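## Task

Scene 1: Insert the loose end of the black network patch cord into the port beneath the red label, pushing until it latches, with the plug's latch clip on top. If the cord is still moving shortly after you finish, the task fails.

## Robot and tools

ROBOT. There are two six-joint arms, left_arm and right_arm, each with a two-pad parallel gripper. In the scene frame the origin is on the table top, midway between the nominal bases; +z is up, +x points out over the table, and left_arm is on the +y side. Measured bases: left_arm (-0.017, +0.459, +0.023) m, right_arm (-0.044, -0.322, +0.023) m, each turned only slightly about z. Hand positions, orientations, velocities and offsets are expressed in each arm's own base frame; fixed cameras and the table use the scene frame. The gripper's fingers point along its +z axis and close along its x axis. end_effector_position is the point midway between the pads; the fingertips extend 17.5 mm past it. A block about 10 cm long sticks out toward the gripper's -y side and rotates with it.

execute_actions(actions, cameras). actions is a list of actions; each action is a table of up to 15 rows, one per 1/30 s step, and a short table repeats its final row until 15 steps pass. Every row holds 18 numbers in [-1, 1], one list covering both arms: left dx, dy, dz, rx, ry, rz, gripper position, force_limit, speed, then the same nine for the right arm. The six pose numbers are an offset, not a pose: they are measured from that arm's Hand target as it was when the action began, along its base axes, and every row counts from that same start. 1.0 equals 0.6 m or 180 degrees; rx, ry, rz form one rotation vector about the Hand target position. Repeating an offset in a new action moves the arm further. Sending six zeros re-commands the current Hand target. Gripper position: +1 fully open (50 mm), about -0.65 pads meet, -1 closes until stopped by an object. force_limit: -1 about 20 N, 0 about 102 N, +1 about 185 N per pad. speed: -1 20 mm/s, 0 85 mm/s, +1 150 mm/s. Always resend the gripper numbers you want kept; a 0 is a real command. cameras: list of names, ["all"], or []; images otherwise come only for an empty actions list.

move(target, speed, blend, stop_force, zero, blocking, cameras). target is one 18-number row as above, or a list of up to 15 such rows; every row is an offset from the Hand targets at the move's start, not from the previous row. The gripper travels in a straight line; the move is capped at 10 s. speed: m/s, 0.002 to 3.6, default 0.25 (turning up to twice that in rad/s); one value or one per target. blend: metres of corner rounding per target, 0 = stop at each. stop_force: 3 to 120 N, shared by both arms; ends an arm's path when its wrist sensor feels that much push against the motion (relative to the last zero); useless if the gripper also rotates, and omit it when backing away from a contact. zero: only with stop_force, true rezeroes moving arms first. blocking=false returns after 0.5 s while the move continues (not allowed with stop_force). Fingers in a list should keep identical numbers.

wait(seconds 0 to 10, cameras) lets time pass. stop(cameras) brakes a running move. zoom_image(camera, region [x0, y0, x1, y1] pixels, at most 504 by 504) enlarges part of the latest image. zero_wrist_force(arm) zeroes that arm's force sensor. finished_scene(scene 1 or 2) ends the scene irreversibly; the goal must then hold without the robot.

Cameras: cam_head_left, cam_head_right, cam_high, cam_low, cam_left_wrist, cam_right_wrist, all 896x504; wrist cameras move with their arm.

RESULTS. Hand target is the last commanded pose (after clipping) and the base for the next offsets; the gripper often rests a little short, and only a new command closes that gap. The move line reports done, off_target, moving, held or fault, plus limits=paced (pose clipped) or limits=held (steps withheld). object_status: 0 moving, 1 blocked while opening, 2 blocked while closing (a grip), 3 reached position or pads met. Opening in mm is about (250 - position_measured) times 0.202. Wrist force and Wrist torque are in the end effector's own axes, plus a line with the peak since last shown. Joint torques include the arm's weight. MOTOR HOT appears at 70 °C; 85 °C brakes the arm for 30 to 60 s.

CAUTIONS. Commanded orientation is clipped to within 32 degrees of the current one per step. An external force near 150 N (plus or minus 25) or a wrist torque of 25.7 N m stops the arm for 10 s; the arms are stiff, so aiming even slightly beyond a firm contact can trigger this. Approach slowly with a modest stop_force, and back off by commanding a target behind the gripper. Keep the arms from touching each other and do not close one gripper on the other's fingers. Avoid paths near an arm's own base. Do not drop the cord, knock things off the table, or hit fixed objects hard; let the cord come to rest before calling finished_scene.

Each tool is called after "Request:" as name(argument=value, ...), one argument or row to a line, values as JSON.

## Session

Request:
execute_actions(
  actions=[],
)

Scene clock: 0.00 s.
left_arm: end_effector_position=(+0.0902, -0.0930, +0.3269) position_measured=3 object_status=3 end_effector_quat_wxyz=(-0.224, +0.810, +0.536, -0.081) | right_arm: end_effector_position=(+0.3121, -0.3601, +0.2382) position_measured=3 object_status=3 end_effector_quat_wxyz=(-0.029, +0.972, +0.034, +0.229)
Joint positions: left_arm=[-1.29 -2.236 1.983 -0.925 -1.854 -0.832] | right_arm=[2.368 -1.441 -2.074 -0.907 1.941 0.782]
Joint velocities: within noise
Joint torques (N m): no reading
Motor temperatures (°C): left_arm=[33 34 33 41 39 40] | right_arm=[33 34 32 41 42 44]
Wrist force (N): no reading
Wrist torque (N m): no reading
Wrist force, peak (N): no reading
Hand target: left_arm +0.0902, -0.0930, +0.3269; -0.224, +0.810, +0.536, -0.081 | right_arm +0.3121, -0.3601, +0.2382; -0.029, +0.972, +0.034, +0.229
Tool commands: left_gripper/position=+1.0 left_gripper/force_limit=+1.0 left_gripper/speed=+1.0 right_gripper/position=+1.0 right_gripper/force_limit=+1.0 right_gripper/speed=+1.0

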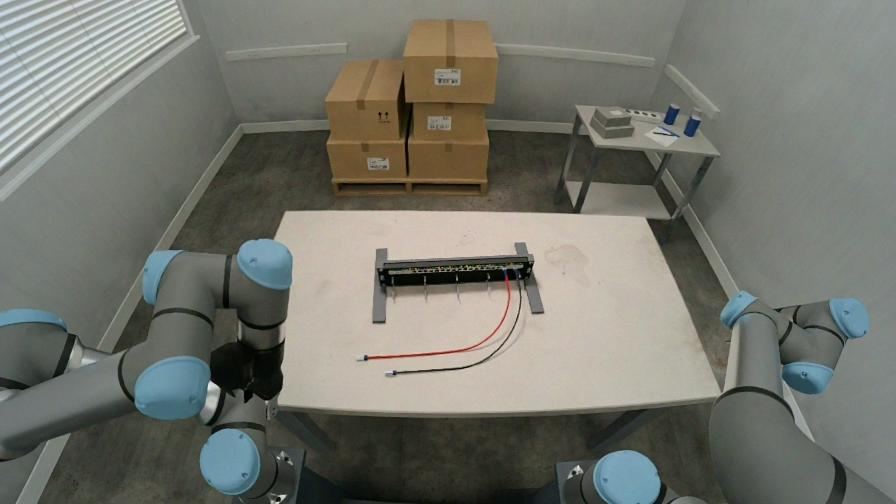

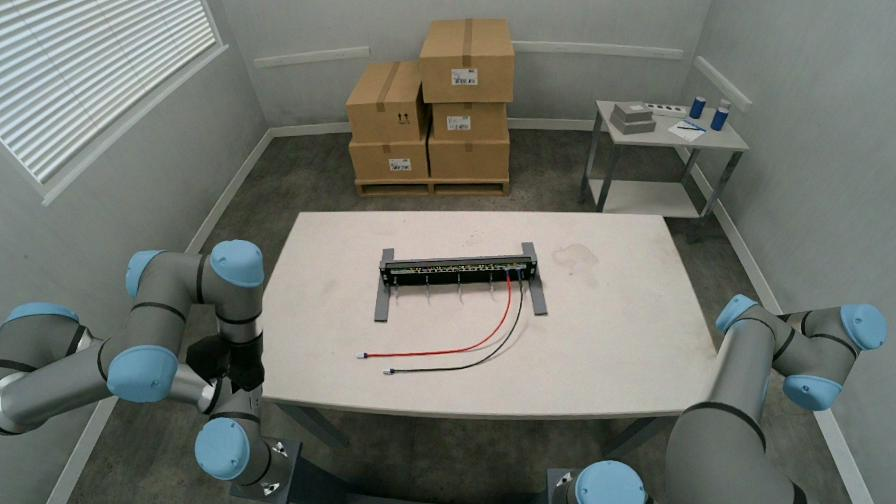

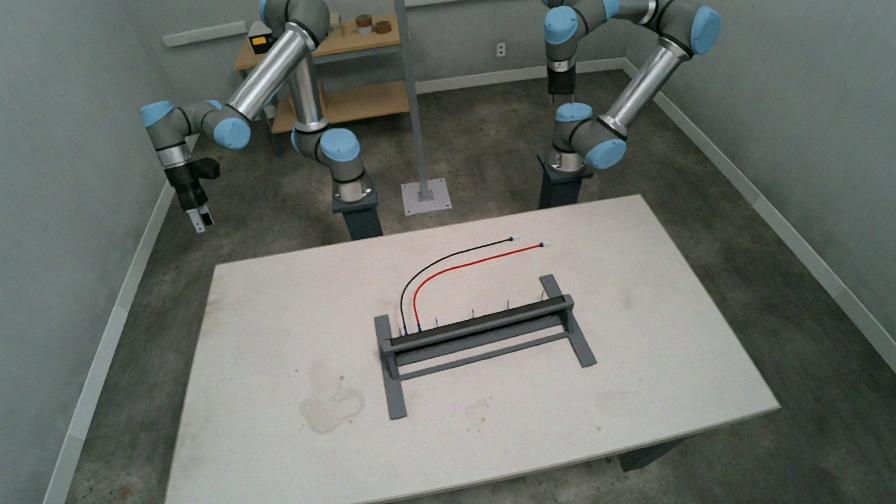

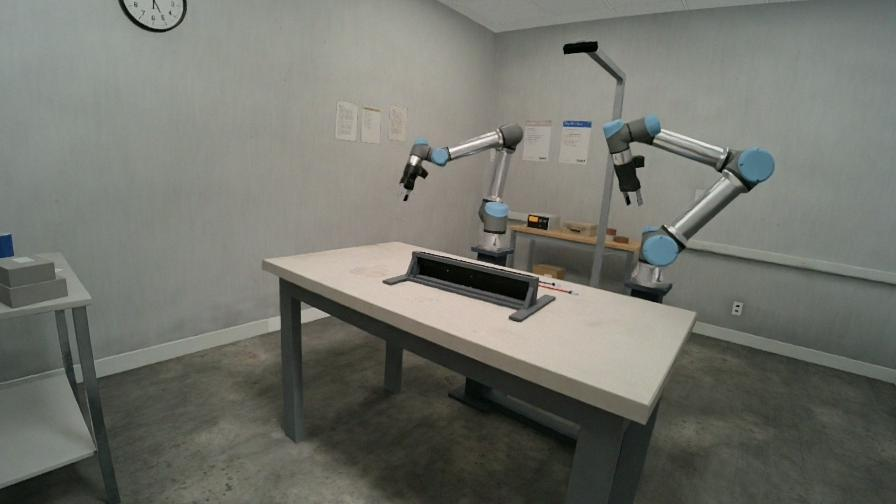

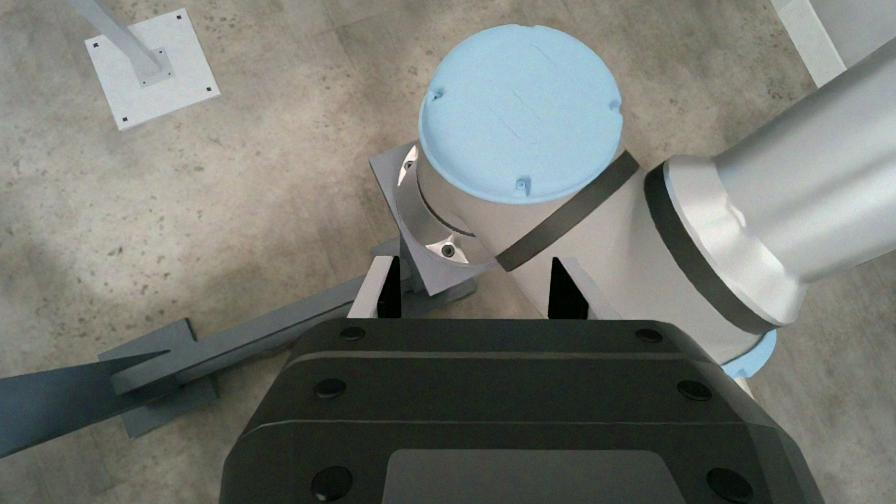

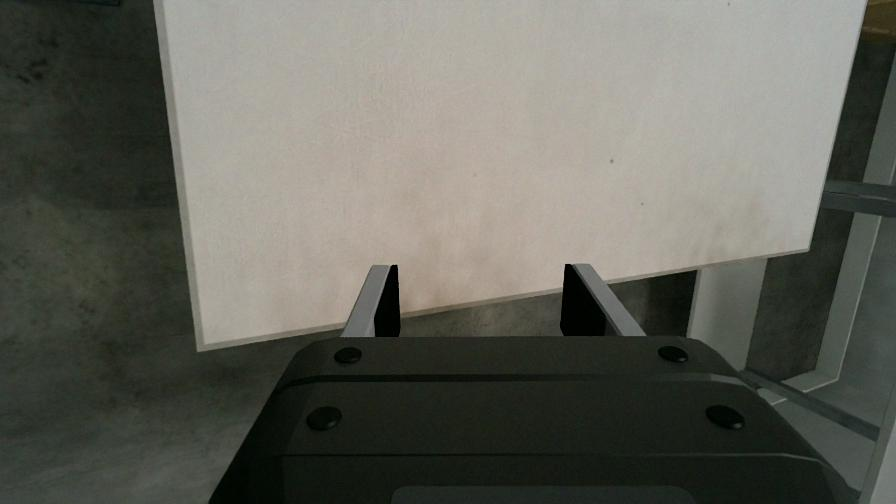

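Request:
zoom_image(
  camera="cam_head_left",
  region=[360, 235, 560, 385],
)

Request:
zoom_image(
  camera="cam_head_right",
  region=[365, 240, 465, 300],
)

Request:
zoom_image(
  camera="cam_head_right",
  region=[450, 240, 550, 300],
)

Request:
zoom_image(
  camera="cam_head_left",
  region=[350, 345, 430, 385],
)

Request:
zoom_image(
  camera="cam_high",
  region=[370, 225, 610, 425],
)

Scaled by 2.520 from the camera's 896x504 image, which has a finer 1280x720 frame.

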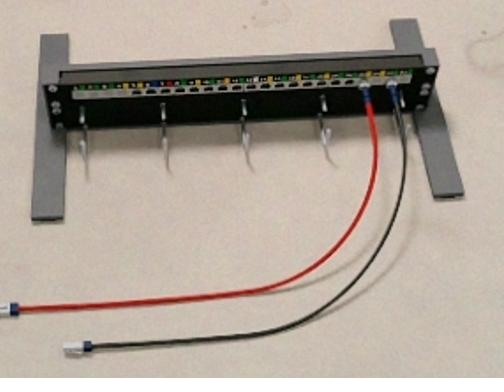

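Scaled by 5.040 from the camera's 896x504 image, which has a finer 1280x720 frame.

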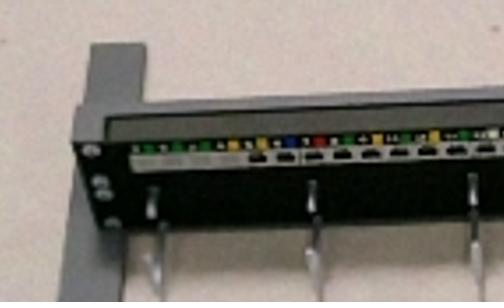

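Scaled by 5.040 from the camera's 896x504 image, which has a finer 1280x720 frame.

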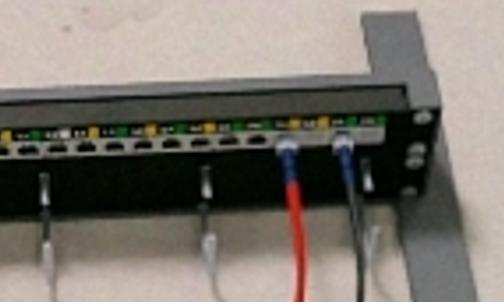

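Scaled by 6.300 from the camera's 896x504 image, which has a finer 1280x720 frame.

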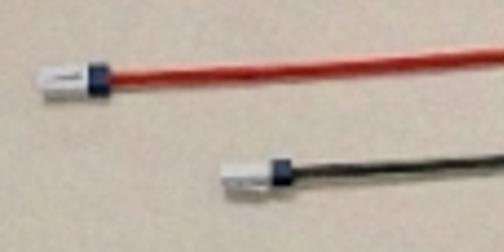

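Scaled by 2.100 from the camera's 896x504 image, which has a finer 1280x720 frame.

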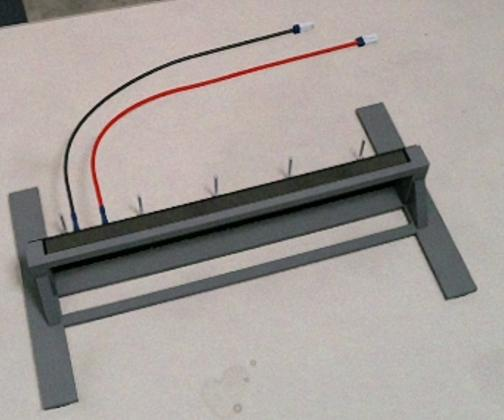

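Request:
move(
  target=[0.345,-0.345,-0.178,0.061,-0.170,0.614,1,1,1,0,0,0,0,0,0,1,1,1],
  cameras=["cam_left_wrist","cam_head_left"],
)

Scene clock: 70.40 s.
left_arm: end_effector_position=(+0.2971, -0.3001, +0.2201) position_measured=3 object_status=3 end_effector_quat_wxyz=(+0.001, +0.000, +1.000, +0.000) | right_arm: end_effector_position=(+0.3121, -0.3601, +0.2382) position_measured=3 object_status=3 end_effector_quat_wxyz=(-0.029, +0.972, +0.034, +0.229)
Joint positions: left_arm=[-1.112 -1.756 2.016 -1.832 -1.57 -2.684] | right_arm=[2.368 -1.441 -2.074 -0.907 1.941 0.782]
Joint torques (N m): left_arm=[11.23 -26.17 -19.24 -0.42 -1.41 -2.19] | right_arm=[1.26 17.56 23.1 3.57 0.51 -0.23]
Wrist force (N): left_arm=[0.3 -0.6 0.6] | right_arm=[0.2 -0.1 0.1]
Wrist torque (N m): left_arm=[-0.07 -0.02 0.05] | right_arm=[-0.02 -0.02 0.01]
Wrist force, peak (N): left_arm=[-0.1 -1.7 1.2] | right_arm=[-0.5 -0.3 -0.1]
Hand target: left_arm +0.2972, -0.3000, +0.2201; +0.001, -0.001, +1.000, +0.000 | right_arm +0.3121, -0.3601, +0.2382; -0.029, +0.972, +0.034, +0.229
Off the commanded pose: left_arm 0.000 m, 0 deg | right_arm 0.000 m, 0 deg.
move: done
camera_calibration:
cam_left_wrist: T_world_to_cam=[[-0.999798, -0.0166893, -0.0111966, 0.304516], [-0.0195061, 0.939967, 0.340708, 0.232429], [0.00483821, 0.340858, -0.940102, 0.441964], [0, 0, 0, 1]] pos_world=[0.30685, -0.364041, 0.33971]
Images, in order (width x height): cam_head_left 896x504, cam_left_wrist 896x504.

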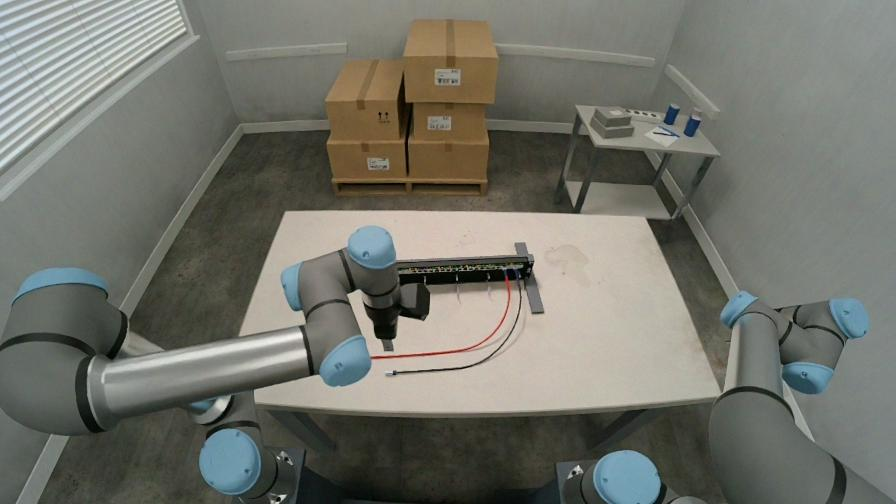

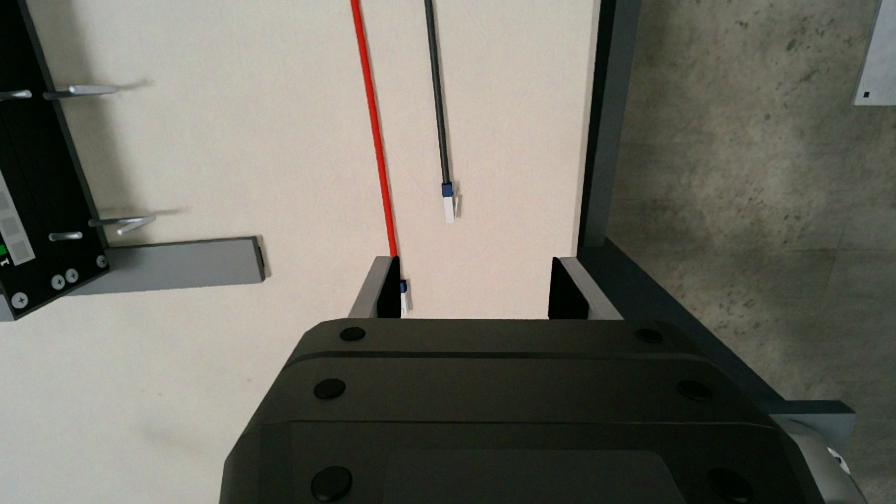

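Request:
zoom_image(
  camera="cam_left_wrist",
  region=[370, 150, 530, 320],
)

Request:
zoom_image(
  camera="cam_left_wrist",
  region=[420, 170, 480, 230],
)

Request:
zoom_image(
  camera="cam_left_wrist",
  region=[0, 60, 280, 330],
)

Scaled by 2.965 from the camera's 896x504 image, which has a finer 1280x720 frame.

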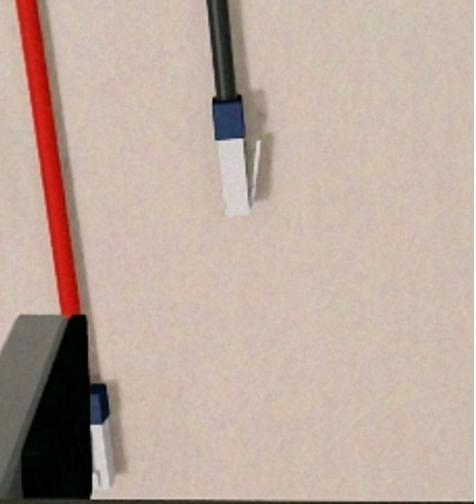

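Scaled by 8.400 from the camera's 896x504 image, which has a finer 1280x720 frame.

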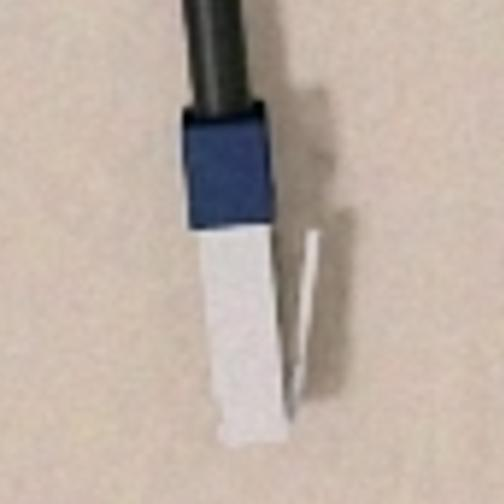

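Scaled by 1.800 from the camera's 896x504 image, which has a finer 1280x720 frame.

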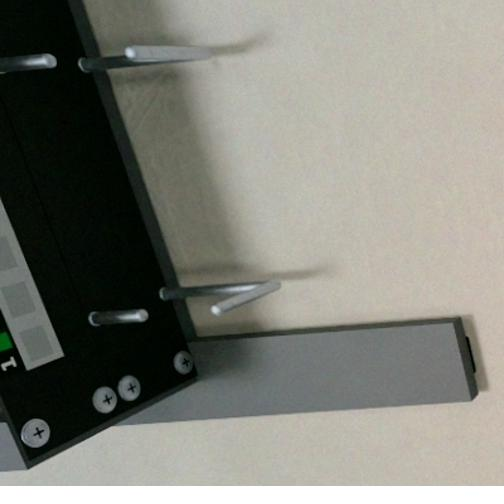

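Request:
move(
  target=[0.306,-0.107,-0.072,0.174,-0.174,-0.478,1,1,1,0,0,0,0,0,0,1,1,1],
  cameras=["cam_left_wrist","cam_head_right","cam_low"],
)

Request:
zoom_image(
  camera="cam_left_wrist",
  region=[200, 0, 700, 250],
)

Request:
zoom_image(
  camera="cam_low",
  region=[370, 230, 600, 340],
)

Scene clock: 134.57 s.
left_arm: end_effector_position=(+0.4808, -0.3640, +0.1767) position_measured=3 object_status=3 end_effector_quat_wxyz=(+0.242, +0.664, +0.664, +0.242) | right_arm: end_effector_position=(+0.3121, -0.3601, +0.2382) position_measured=3 object_status=3 end_effector_quat_wxyz=(-0.029, +0.972, +0.034, +0.229)
Joint positions: left_arm=[-1.14 -1.432 2.096 -2.573 -0.947 -1.029] | right_arm=[2.368 -1.441 -2.074 -0.907 1.941 0.782]
Joint torques (N m): left_arm=[-13.46 -38.52 -32.81 -3.94 0.03 2.31] | right_arm=[1.29 17.27 24.21 3.56 0.7 -0.17]
Wrist force (N): left_arm=[0.8 -0.4 0.9] | right_arm=[0.4 0.2 0.0]
Wrist torque (N m): left_arm=[-0.04 -0.15 0.34] | right_arm=[0.03 -0.05 0.01]
Wrist force, peak (N): left_arm=[0.9 -0.4 1.4] | right_arm=[0.4 -0.4 0.3]
Hand target: left_arm +0.4808, -0.3642, +0.1769; +0.243, +0.664, +0.664, +0.242 | right_arm +0.3121, -0.3601, +0.2382; -0.029, +0.972, +0.034, +0.229
Off the commanded pose: left_arm 0.000 m, 0 deg | right_arm 0.000 m, 0 deg.
move: done
camera_calibration:
cam_left_wrist: T_world_to_cam=[[-0.00561978, 0.9998, -0.0191682, 0.380024], [0.500911, 0.0194048, 0.865281, -0.367079], [0.865481, -0.00473888, -0.50092, -0.195137], [0, 0, 0, 1]] pos_world=[0.354896, -0.37375, 0.227164]
Images, in order (width x height): cam_head_right 896x504, cam_low 896x504, cam_left_wrist 896x504.

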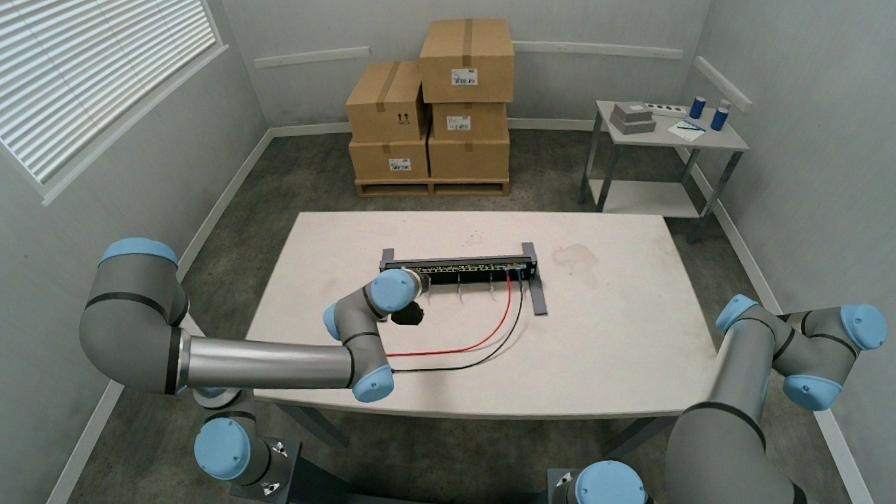

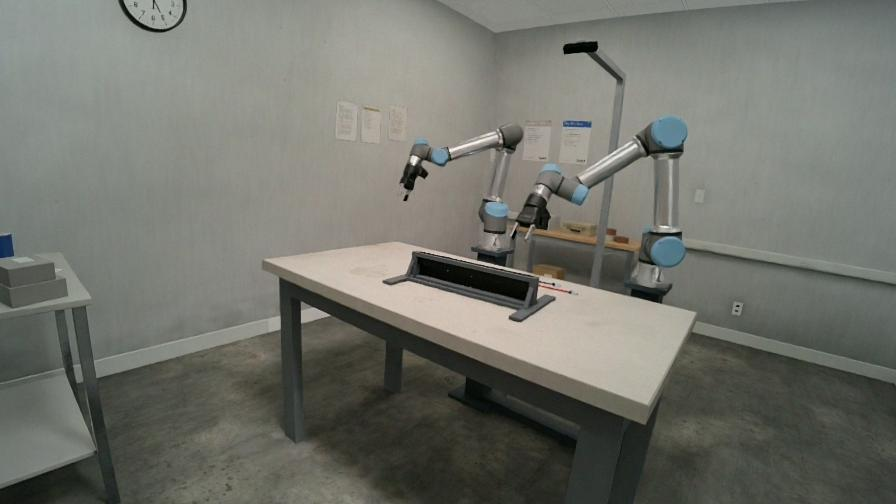

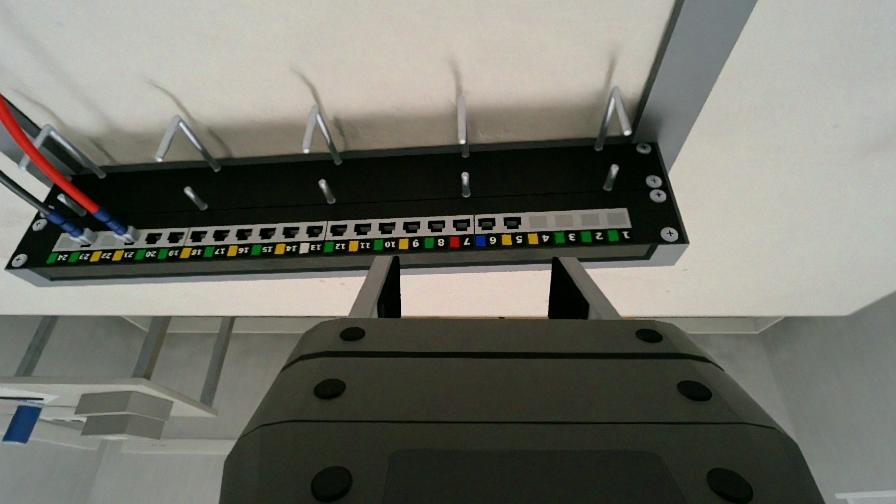

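Scaled by 1.008 from the camera's 896x504 image, which has a finer 1280x720 frame.

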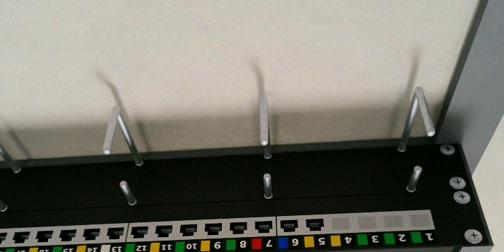

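Scaled by 2.191 from the camera's 896x504 image, which has a finer 1280x720 frame.

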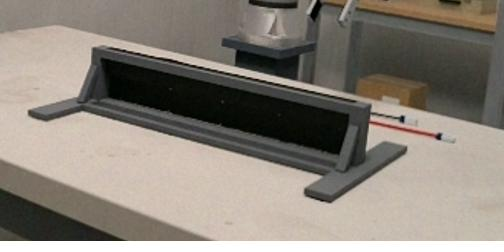

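Request:
move(
  target=[-0.168,0.607,0.04,0,0,-0.5,1,1,1,0.034,0.6,-0.1,0.1085,0.0815,0.039,1,1,1],
  cameras=["all"],
)

Scene clock: 363.07 s.
left_arm: end_effector_position=(+0.3800, +0.0000, +0.2008) position_measured=3 object_status=3 end_effector_quat_wxyz=(+0.342, +0.940, +0.000, -0.001) end_effector_velocity=(+0.000, +0.000, +0.000) end_effector_angular_velocity=(+0.000, -0.001, -0.005) | right_arm: end_effector_position=(+0.3325, -0.0001, +0.1782) position_measured=3 object_status=3 end_effector_quat_wxyz=(-0.211, +0.971, +0.050, +0.104)
Joint positions: left_arm=[0.086 -1.703 2.172 -1.966 -2.266 1.684] | right_arm=[3.228 -1.138 -2.434 -0.902 1.986 1.606]
Joint velocities: left_arm=[0 0 -0.001 0.003 0 0.006] | right_arm=[within noise]
Joint torques (N m): left_arm=[-7.31 -28.39 -26.37 0.39 -3.26 2.53] | right_arm=[5.02 12.27 30.63 1.1 -1.65 0.24]
Wrist force (N): left_arm=[1.2 -1.0 0.7] | right_arm=[-1.0 -0.7 1.3]
Wrist torque (N m): left_arm=[-0.10 -0.26 0.33] | right_arm=[-0.25 0.31 0.02]
Wrist force, peak (N): left_arm=[1.1 -2.2 -0.4] | right_arm=[-1.0 -2.1 1.8]
Hand target: left_arm +0.3800, +0.0000, +0.2009; +0.342, +0.940, +0.000, -0.001 | right_arm +0.3325, -0.0001, +0.1782; -0.211, +0.971, +0.050, +0.104
Off the commanded pose: left_arm 0.000 m, 0 deg | right_arm 0.000 m, 0 deg.
move: done
camera_calibration:
cam_left_wrist: T_world_to_cam=[[0.999798, 0.00549654, -0.0193563, -0.366104], [0.0195063, -0.500839, 0.865321, -0.16159], [-0.00493813, -0.865523, -0.500845, 0.236645], [0, 0, 0, 1]] pos_world=[0.37035, 0.125904, 0.251264]
cam_right_wrist: T_world_to_cam=[[0.972719, 0.0597202, 0.22417, -0.358574], [0.0799097, -0.993416, -0.0820922, 0.00758881], [0.217791, 0.0977659, -0.971086, 0.227254], [0, 0, 0, 1]] pos_world=[0.298691, 0.00673529, 0.301687]

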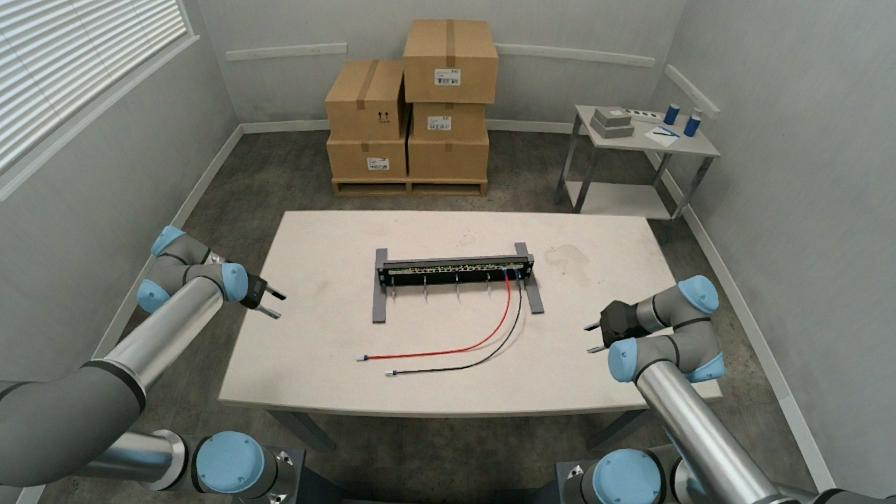

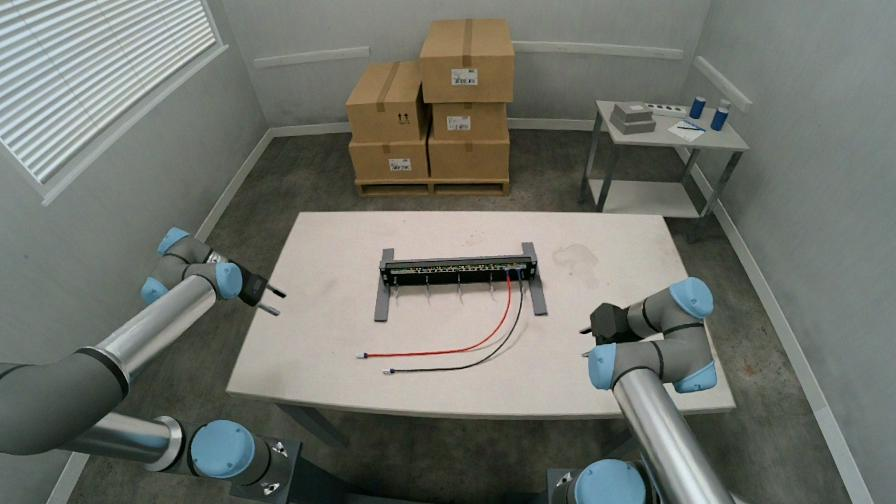

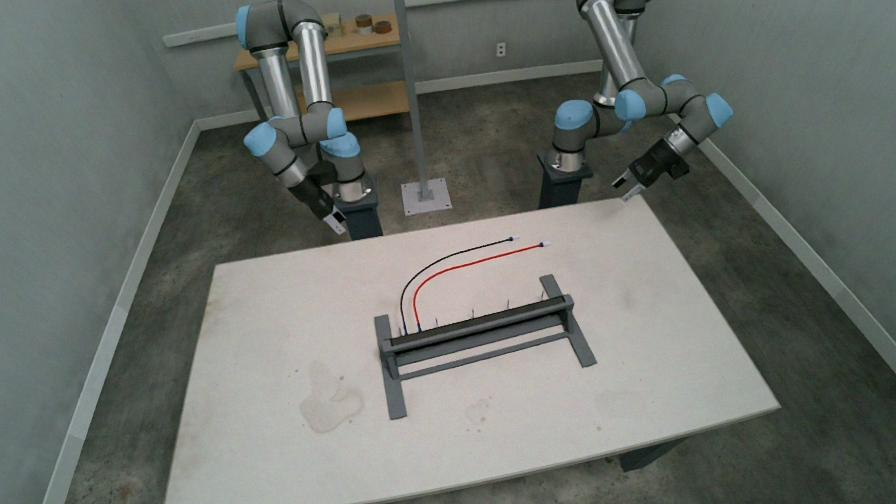

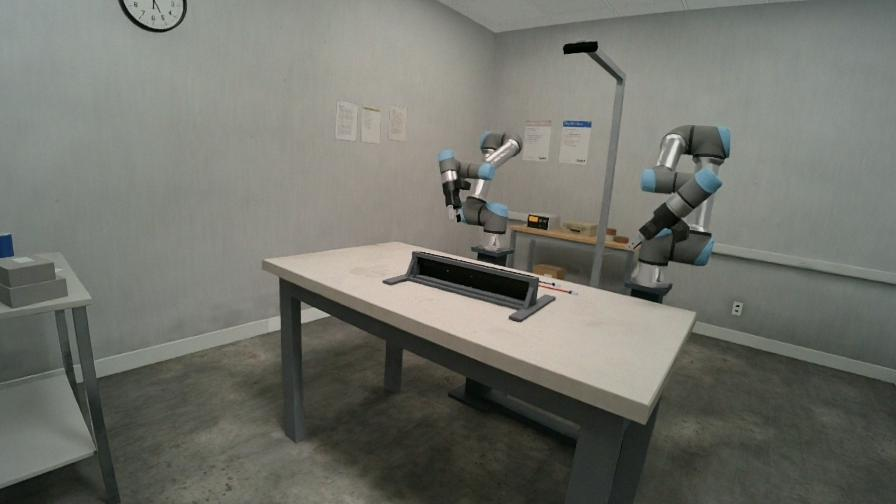

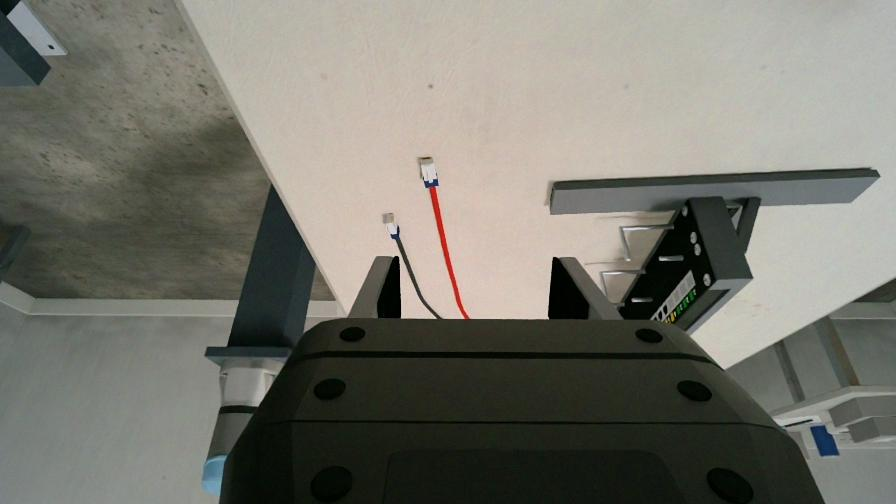

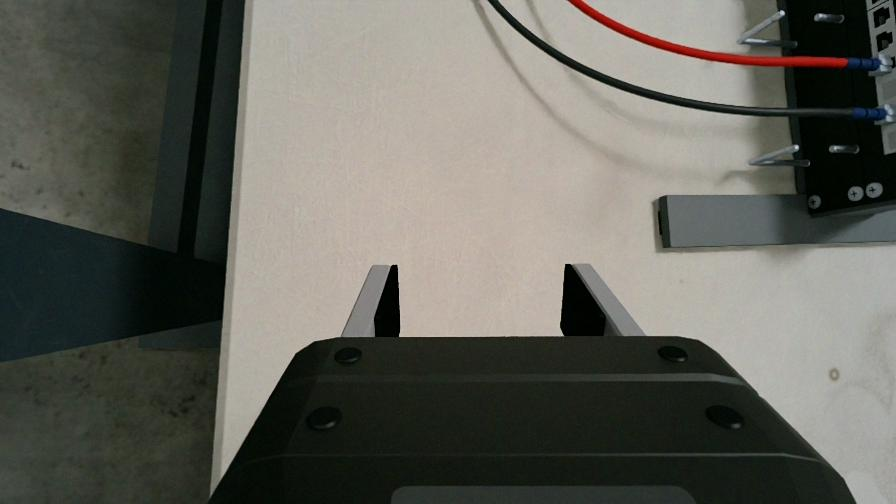

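Request:
zoom_image(
  camera="cam_left_wrist",
  region=[370, 200, 420, 250],
)

Request:
zoom_image(
  camera="cam_left_wrist",
  region=[580, 180, 780, 330],
)

Request:
zoom_image(
  camera="cam_right_wrist",
  region=[796, 0, 896, 200],
)

Scaled by 10.080 from the camera's 896x504 image, which has a finer 1280x720 frame.

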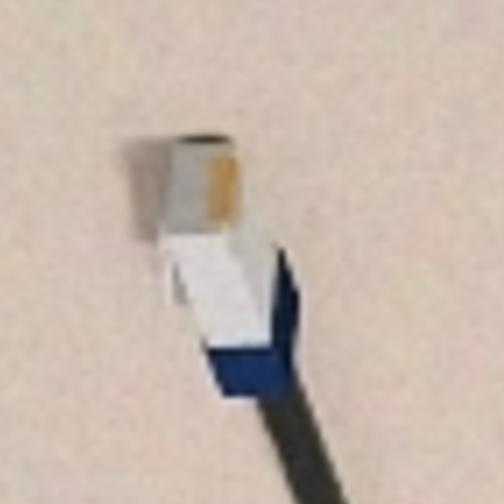

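Scaled by 2.520 from the camera's 896x504 image, which has a finer 1280x720 frame.

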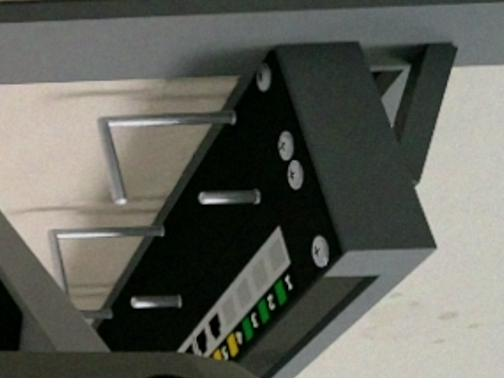

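Scaled by 2.520 from the camera's 896x504 image, which has a finer 1280x720 frame.

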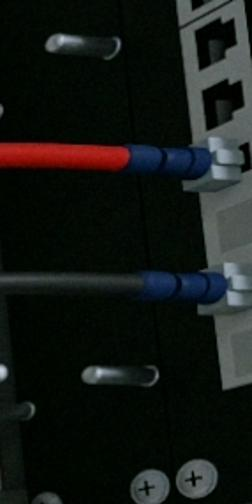

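Request:
zoom_image(
  camera="cam_head_left",
  region=[570, 280, 690, 380],
)

Request:
zoom_image(
  camera="cam_low",
  region=[430, 140, 520, 230],
)

Request:
zoom_image(
  camera="cam_low",
  region=[620, 160, 730, 270],
)

Request:
zoom_image(
  camera="cam_high",
  region=[590, 80, 740, 210],
)

Scaled by 4.200 from the camera's 896x504 image, which has a finer 1280x720 frame.

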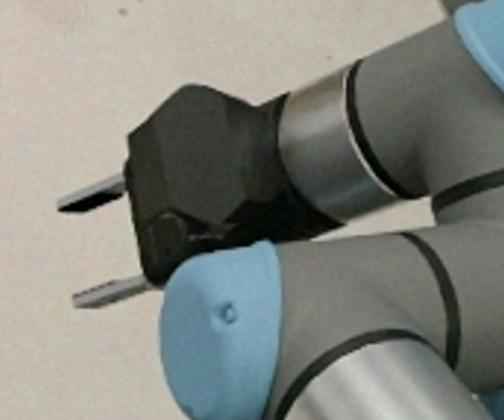

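Scaled by 5.600 from the camera's 896x504 image, which has a finer 1280x720 frame.

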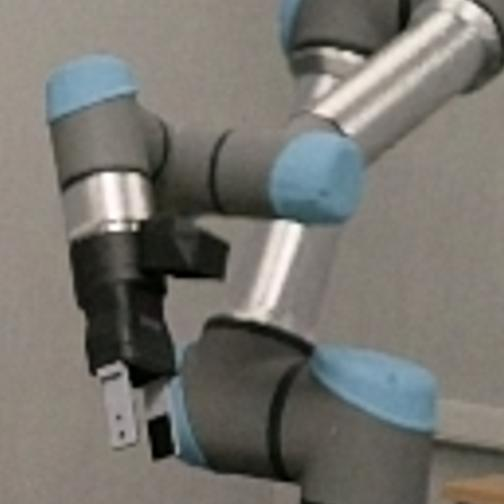

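Scaled by 4.582 from the camera's 896x504 image, which has a finer 1280x720 frame.

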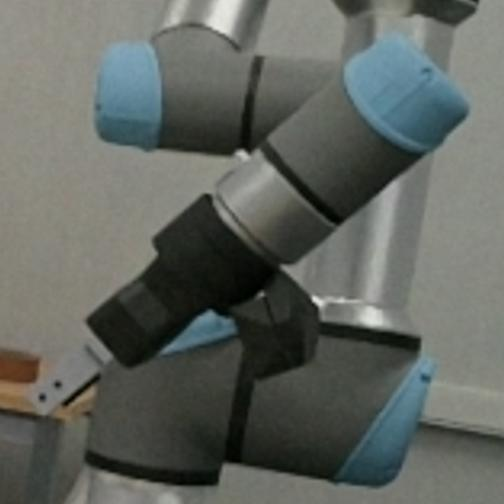

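Scaled by 3.360 from the camera's 896x504 image, which has a finer 1280x720 frame.

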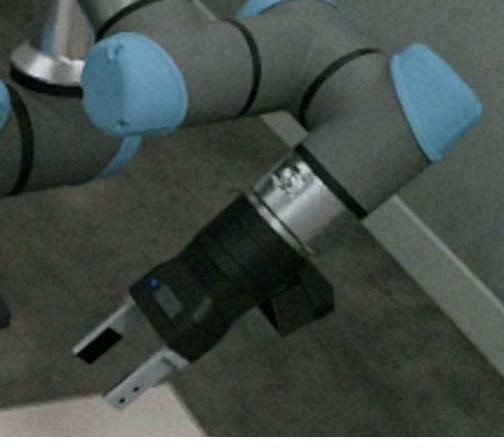

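Request:
move(
  target=[0,0,0,0,0,0,1,1,1,0,0.7,-0.182,0.1085,0.0815,0.039,1,1,1],
  cameras=["cam_left_wrist","cam_right_wrist"],
)

Scene clock: 422.37 s.
left_arm: end_effector_position=(+0.3800, +0.0000, +0.2009) position_measured=3 object_status=3 end_effector_quat_wxyz=(+0.342, +0.940, +0.000, -0.001) | right_arm: end_effector_position=(+0.3325, +0.4198, +0.0690) position_measured=3 object_status=3 end_effector_quat_wxyz=(-0.383, +0.921, +0.063, -0.026)
Joint positions: left_arm=[0.086 -1.703 2.172 -1.965 -2.267 1.684] | right_arm=[4.045 -1.975 -2.319 0.19 2.106 2.509]
Joint torques (N m): left_arm=[-12.84 -27.98 -26.36 -3.33 -2.8 -0.53] | right_arm=[3.67 19.9 19.6 3.4 -1.69 0.29]
Wrist force (N): left_arm=[1.0 -0.9 0.9] | right_arm=[-1.7 -1.5 0.4]
Wrist torque (N m): left_arm=[-0.09 -0.24 0.30] | right_arm=[-0.54 0.53 -0.12]
Wrist force, peak (N): left_arm=[1.2 -1.3 0.9] | right_arm=[-0.7 -3.1 3.8]
Hand target: left_arm +0.3800, +0.0000, +0.2009; +0.342, +0.940, +0.000, -0.001 | right_arm +0.3325, +0.4199, +0.0690; -0.383, +0.921, +0.063, -0.026
Off the commanded pose: left_arm 0.000 m, 0 deg | right_arm 0.000 m, 0 deg.
move: done
camera_calibration:
cam_left_wrist: T_world_to_cam=[[0.9998, 0.00513479, -0.019338, -0.366065], [0.0193096, -0.500771, 0.865365, -0.161537], [-0.00524044, -0.865565, -0.500769, 0.236744], [0, 0, 0, 1]] pos_world=[0.370352, 0.125904, 0.251263]
cam_right_wrist: T_world_to_cam=[[0.989784, 0.142524, 0.00375461, -0.384316], [0.1299, -0.890632, -0.435776, 0.38046], [-0.0587647, 0.431812, -0.900047, 0.0269931], [0, 0, 0, 1]] pos_world=[0.332555, 0.381969, 0.191533]
Images, in order (width x height): cam_left_wrist 896x504, cam_right_wrist 896x504.

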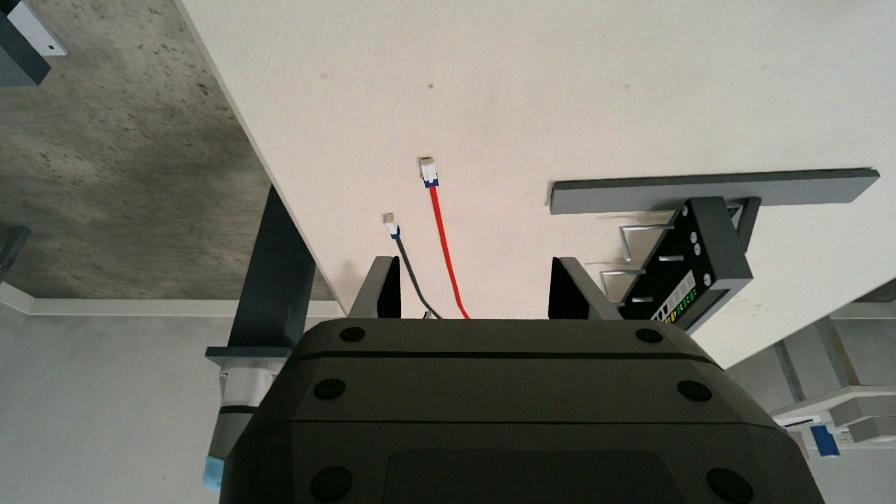

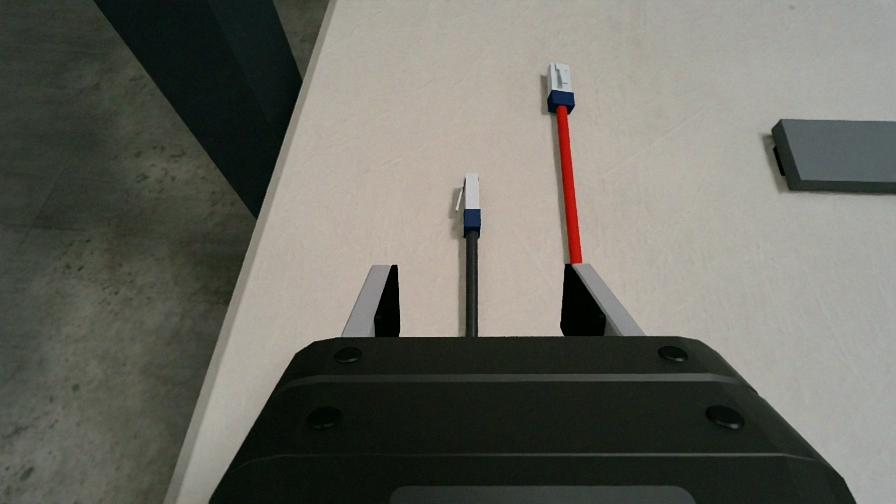

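Request:
zoom_image(
  camera="cam_right_wrist",
  region=[440, 165, 510, 245],
)

Request:
zoom_image(
  camera="cam_right_wrist",
  region=[330, 240, 650, 350],
)

Scaled by 6.300 from the camera's 896x504 image, which has a finer 1280x720 frame.

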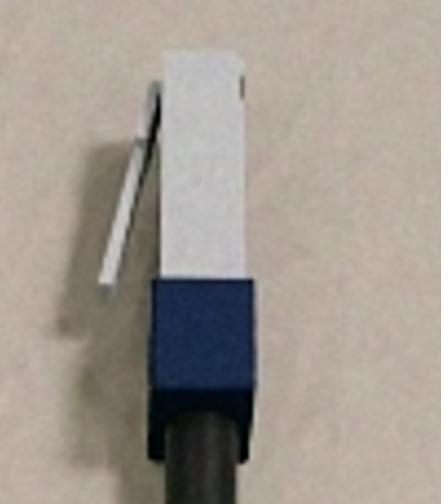

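Scaled by 1.575 from the camera's 896x504 image, which has a finer 1280x720 frame.

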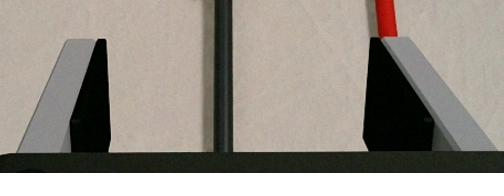

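Request:
move(
  target=[0,0,0,0,0,0,1,1,1,-0.0098,0.0938,-0.0945,0,0,-0.006,1,1,1],
  speed=0.15,
)

Request:
move(
  target=[0,0,0,0,0,0,1,1,1,-0.0027,0.0233,-0.0235,0,0,0,1,1,1],
  speed=0.015,
  stop_force=5,
  cameras=["cam_left_wrist","cam_right_wrist"],
)

Request:
zoom_image(
  camera="cam_left_wrist",
  region=[340, 190, 480, 320],
)

Request:
zoom_image(
  camera="cam_right_wrist",
  region=[380, 220, 600, 340],
)

Scene clock: 481.97 s.
left_arm: end_effector_position=(+0.3800, +0.0000, +0.2009) position_measured=3 object_status=3 end_effector_quat_wxyz=(+0.342, +0.940, +0.000, -0.001) | right_arm: end_effector_position=(+0.3267, +0.4762, +0.0124) position_measured=3 object_status=3 end_effector_quat_wxyz=(-0.383, +0.922, +0.054, -0.022)
Joint positions: left_arm=[0.086 -1.703 2.172 -1.965 -2.267 1.684] | right_arm=[4.14 -2.184 -2.238 0.369 2.038 2.614]
Joint torques (N m): left_arm=[-11.83 -27.81 -21.14 -4.74 -2.06 -2.16] | right_arm=[-1.39 31.22 6.43 2.57 2.94 -1.26]
Wrist force (N): left_arm=[0.6 -0.9 0.7] | right_arm=[-1.0 -1.7 1.0]
Wrist torque (N m): left_arm=[-0.09 -0.17 0.30] | right_arm=[-0.60 0.43 -0.12]
Wrist force, peak (N): left_arm=[1.5 -1.1 0.8] | right_arm=[-1.1 -1.8 3.4]
Hand target: left_arm +0.3800, +0.0000, +0.2009; +0.342, +0.940, +0.000, -0.001 | right_arm +0.3267, +0.4762, +0.0123; -0.383, +0.922, +0.054, -0.022
Off the commanded pose: left_arm 0.000 m, 0 deg | right_arm 0.000 m, 0 deg.
move: done

Scene clock: 484.30 s.
left_arm: end_effector_position=(+0.3800, +0.0000, +0.2009) position_measured=3 object_status=3 end_effector_quat_wxyz=(+0.342, +0.940, +0.000, -0.001) | right_arm: end_effector_position=(+0.3250, +0.4902, -0.0018) position_measured=3 object_status=3 end_effector_quat_wxyz=(-0.383, +0.922, +0.054, -0.022)
Joint positions: left_arm=[0.086 -1.703 2.172 -1.965 -2.267 1.684] | right_arm=[4.16 -2.233 -2.21 0.398 2.026 2.632]
Joint torques (N m): left_arm=[-11.75 -28.1 -20.99 -4.8 -1.69 -2.26] | right_arm=[-5.61 44.76 1.17 1.74 2.45 -1.76]
Wrist force (N): left_arm=[1.2 -1.3 0.7] | right_arm=[-1.1 -1.3 0.8]
Wrist torque (N m): left_arm=[-0.15 -0.26 0.30] | right_arm=[-0.52 0.44 -0.29]
Wrist force, peak (N): left_arm=[1.4 -1.0 0.9] | right_arm=[-1.2 -1.9 0.9]
Hand target: left_arm +0.3800, +0.0000, +0.2009; +0.342, +0.940, +0.000, -0.001 | right_arm +0.3250, +0.4902, -0.0018; -0.383, +0.922, +0.054, -0.022
Off the commanded pose: left_arm 0.000 m, 0 deg | right_arm 0.000 m, 0 deg.
move: done
camera_calibration:
cam_left_wrist: T_world_to_cam=[[0.9998, 0.00513479, -0.019338, -0.366065], [0.0193096, -0.500771, 0.865365, -0.161537], [-0.00524044, -0.865565, -0.500769, 0.236744], [0, 0, 0, 1]] pos_world=[0.370352, 0.125904, 0.251263]
cam_right_wrist: T_world_to_cam=[[0.99231, 0.123717, 0.00382344, -0.378341], [0.113003, -0.8929, -0.435844, 0.419826], [-0.0505075, 0.432925, -0.900014, -0.0707671], [0, 0, 0, 1]] pos_world=[0.324416, 0.452307, 0.120734]
Images, in order (width x height): cam_left_wrist 896x504, cam_right_wrist 896x504.

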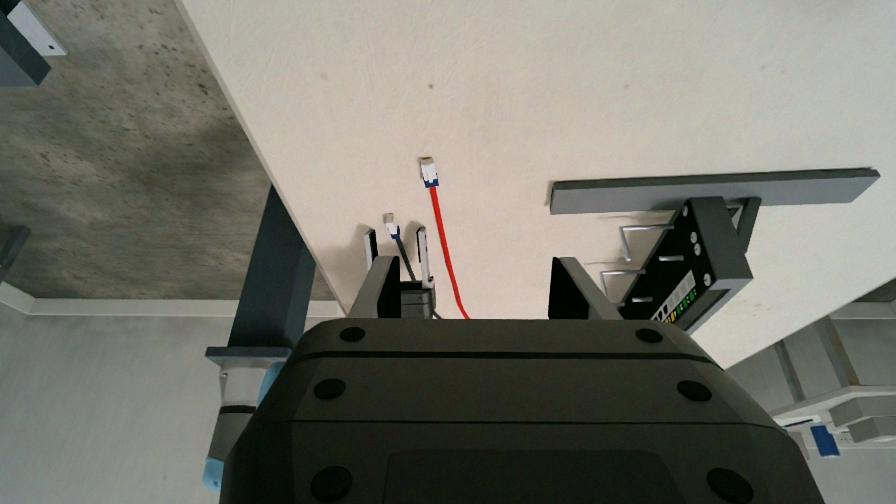

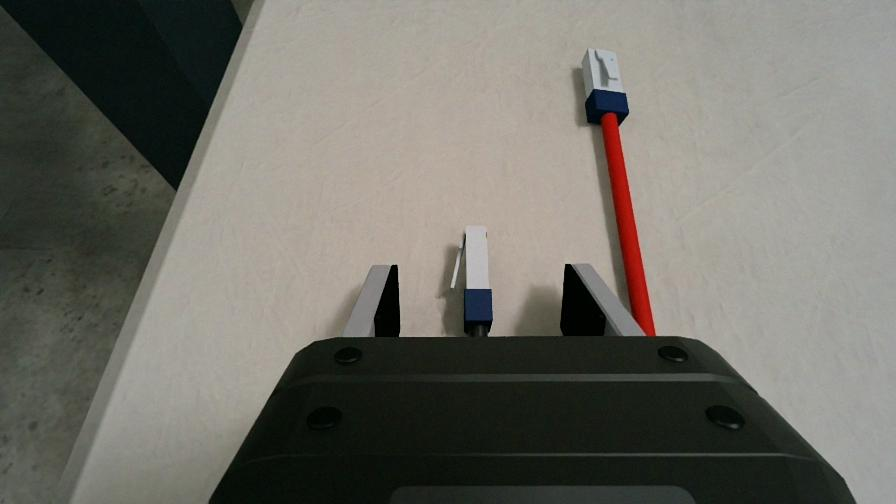

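Scaled by 3.600 from the camera's 896x504 image, which has a finer 1280x720 frame.

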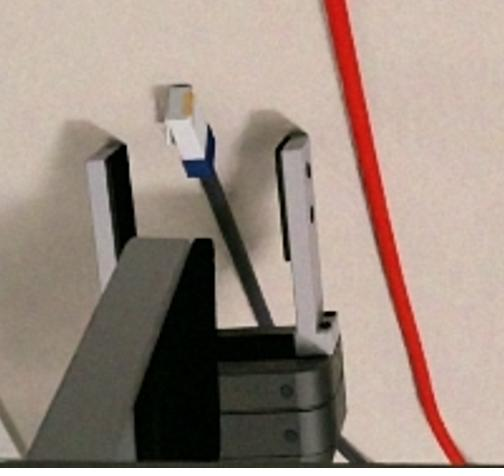

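Scaled by 2.291 from the camera's 896x504 image, which has a finer 1280x720 frame.

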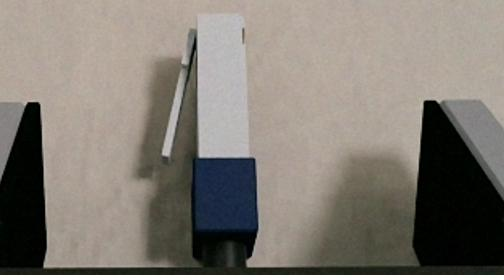

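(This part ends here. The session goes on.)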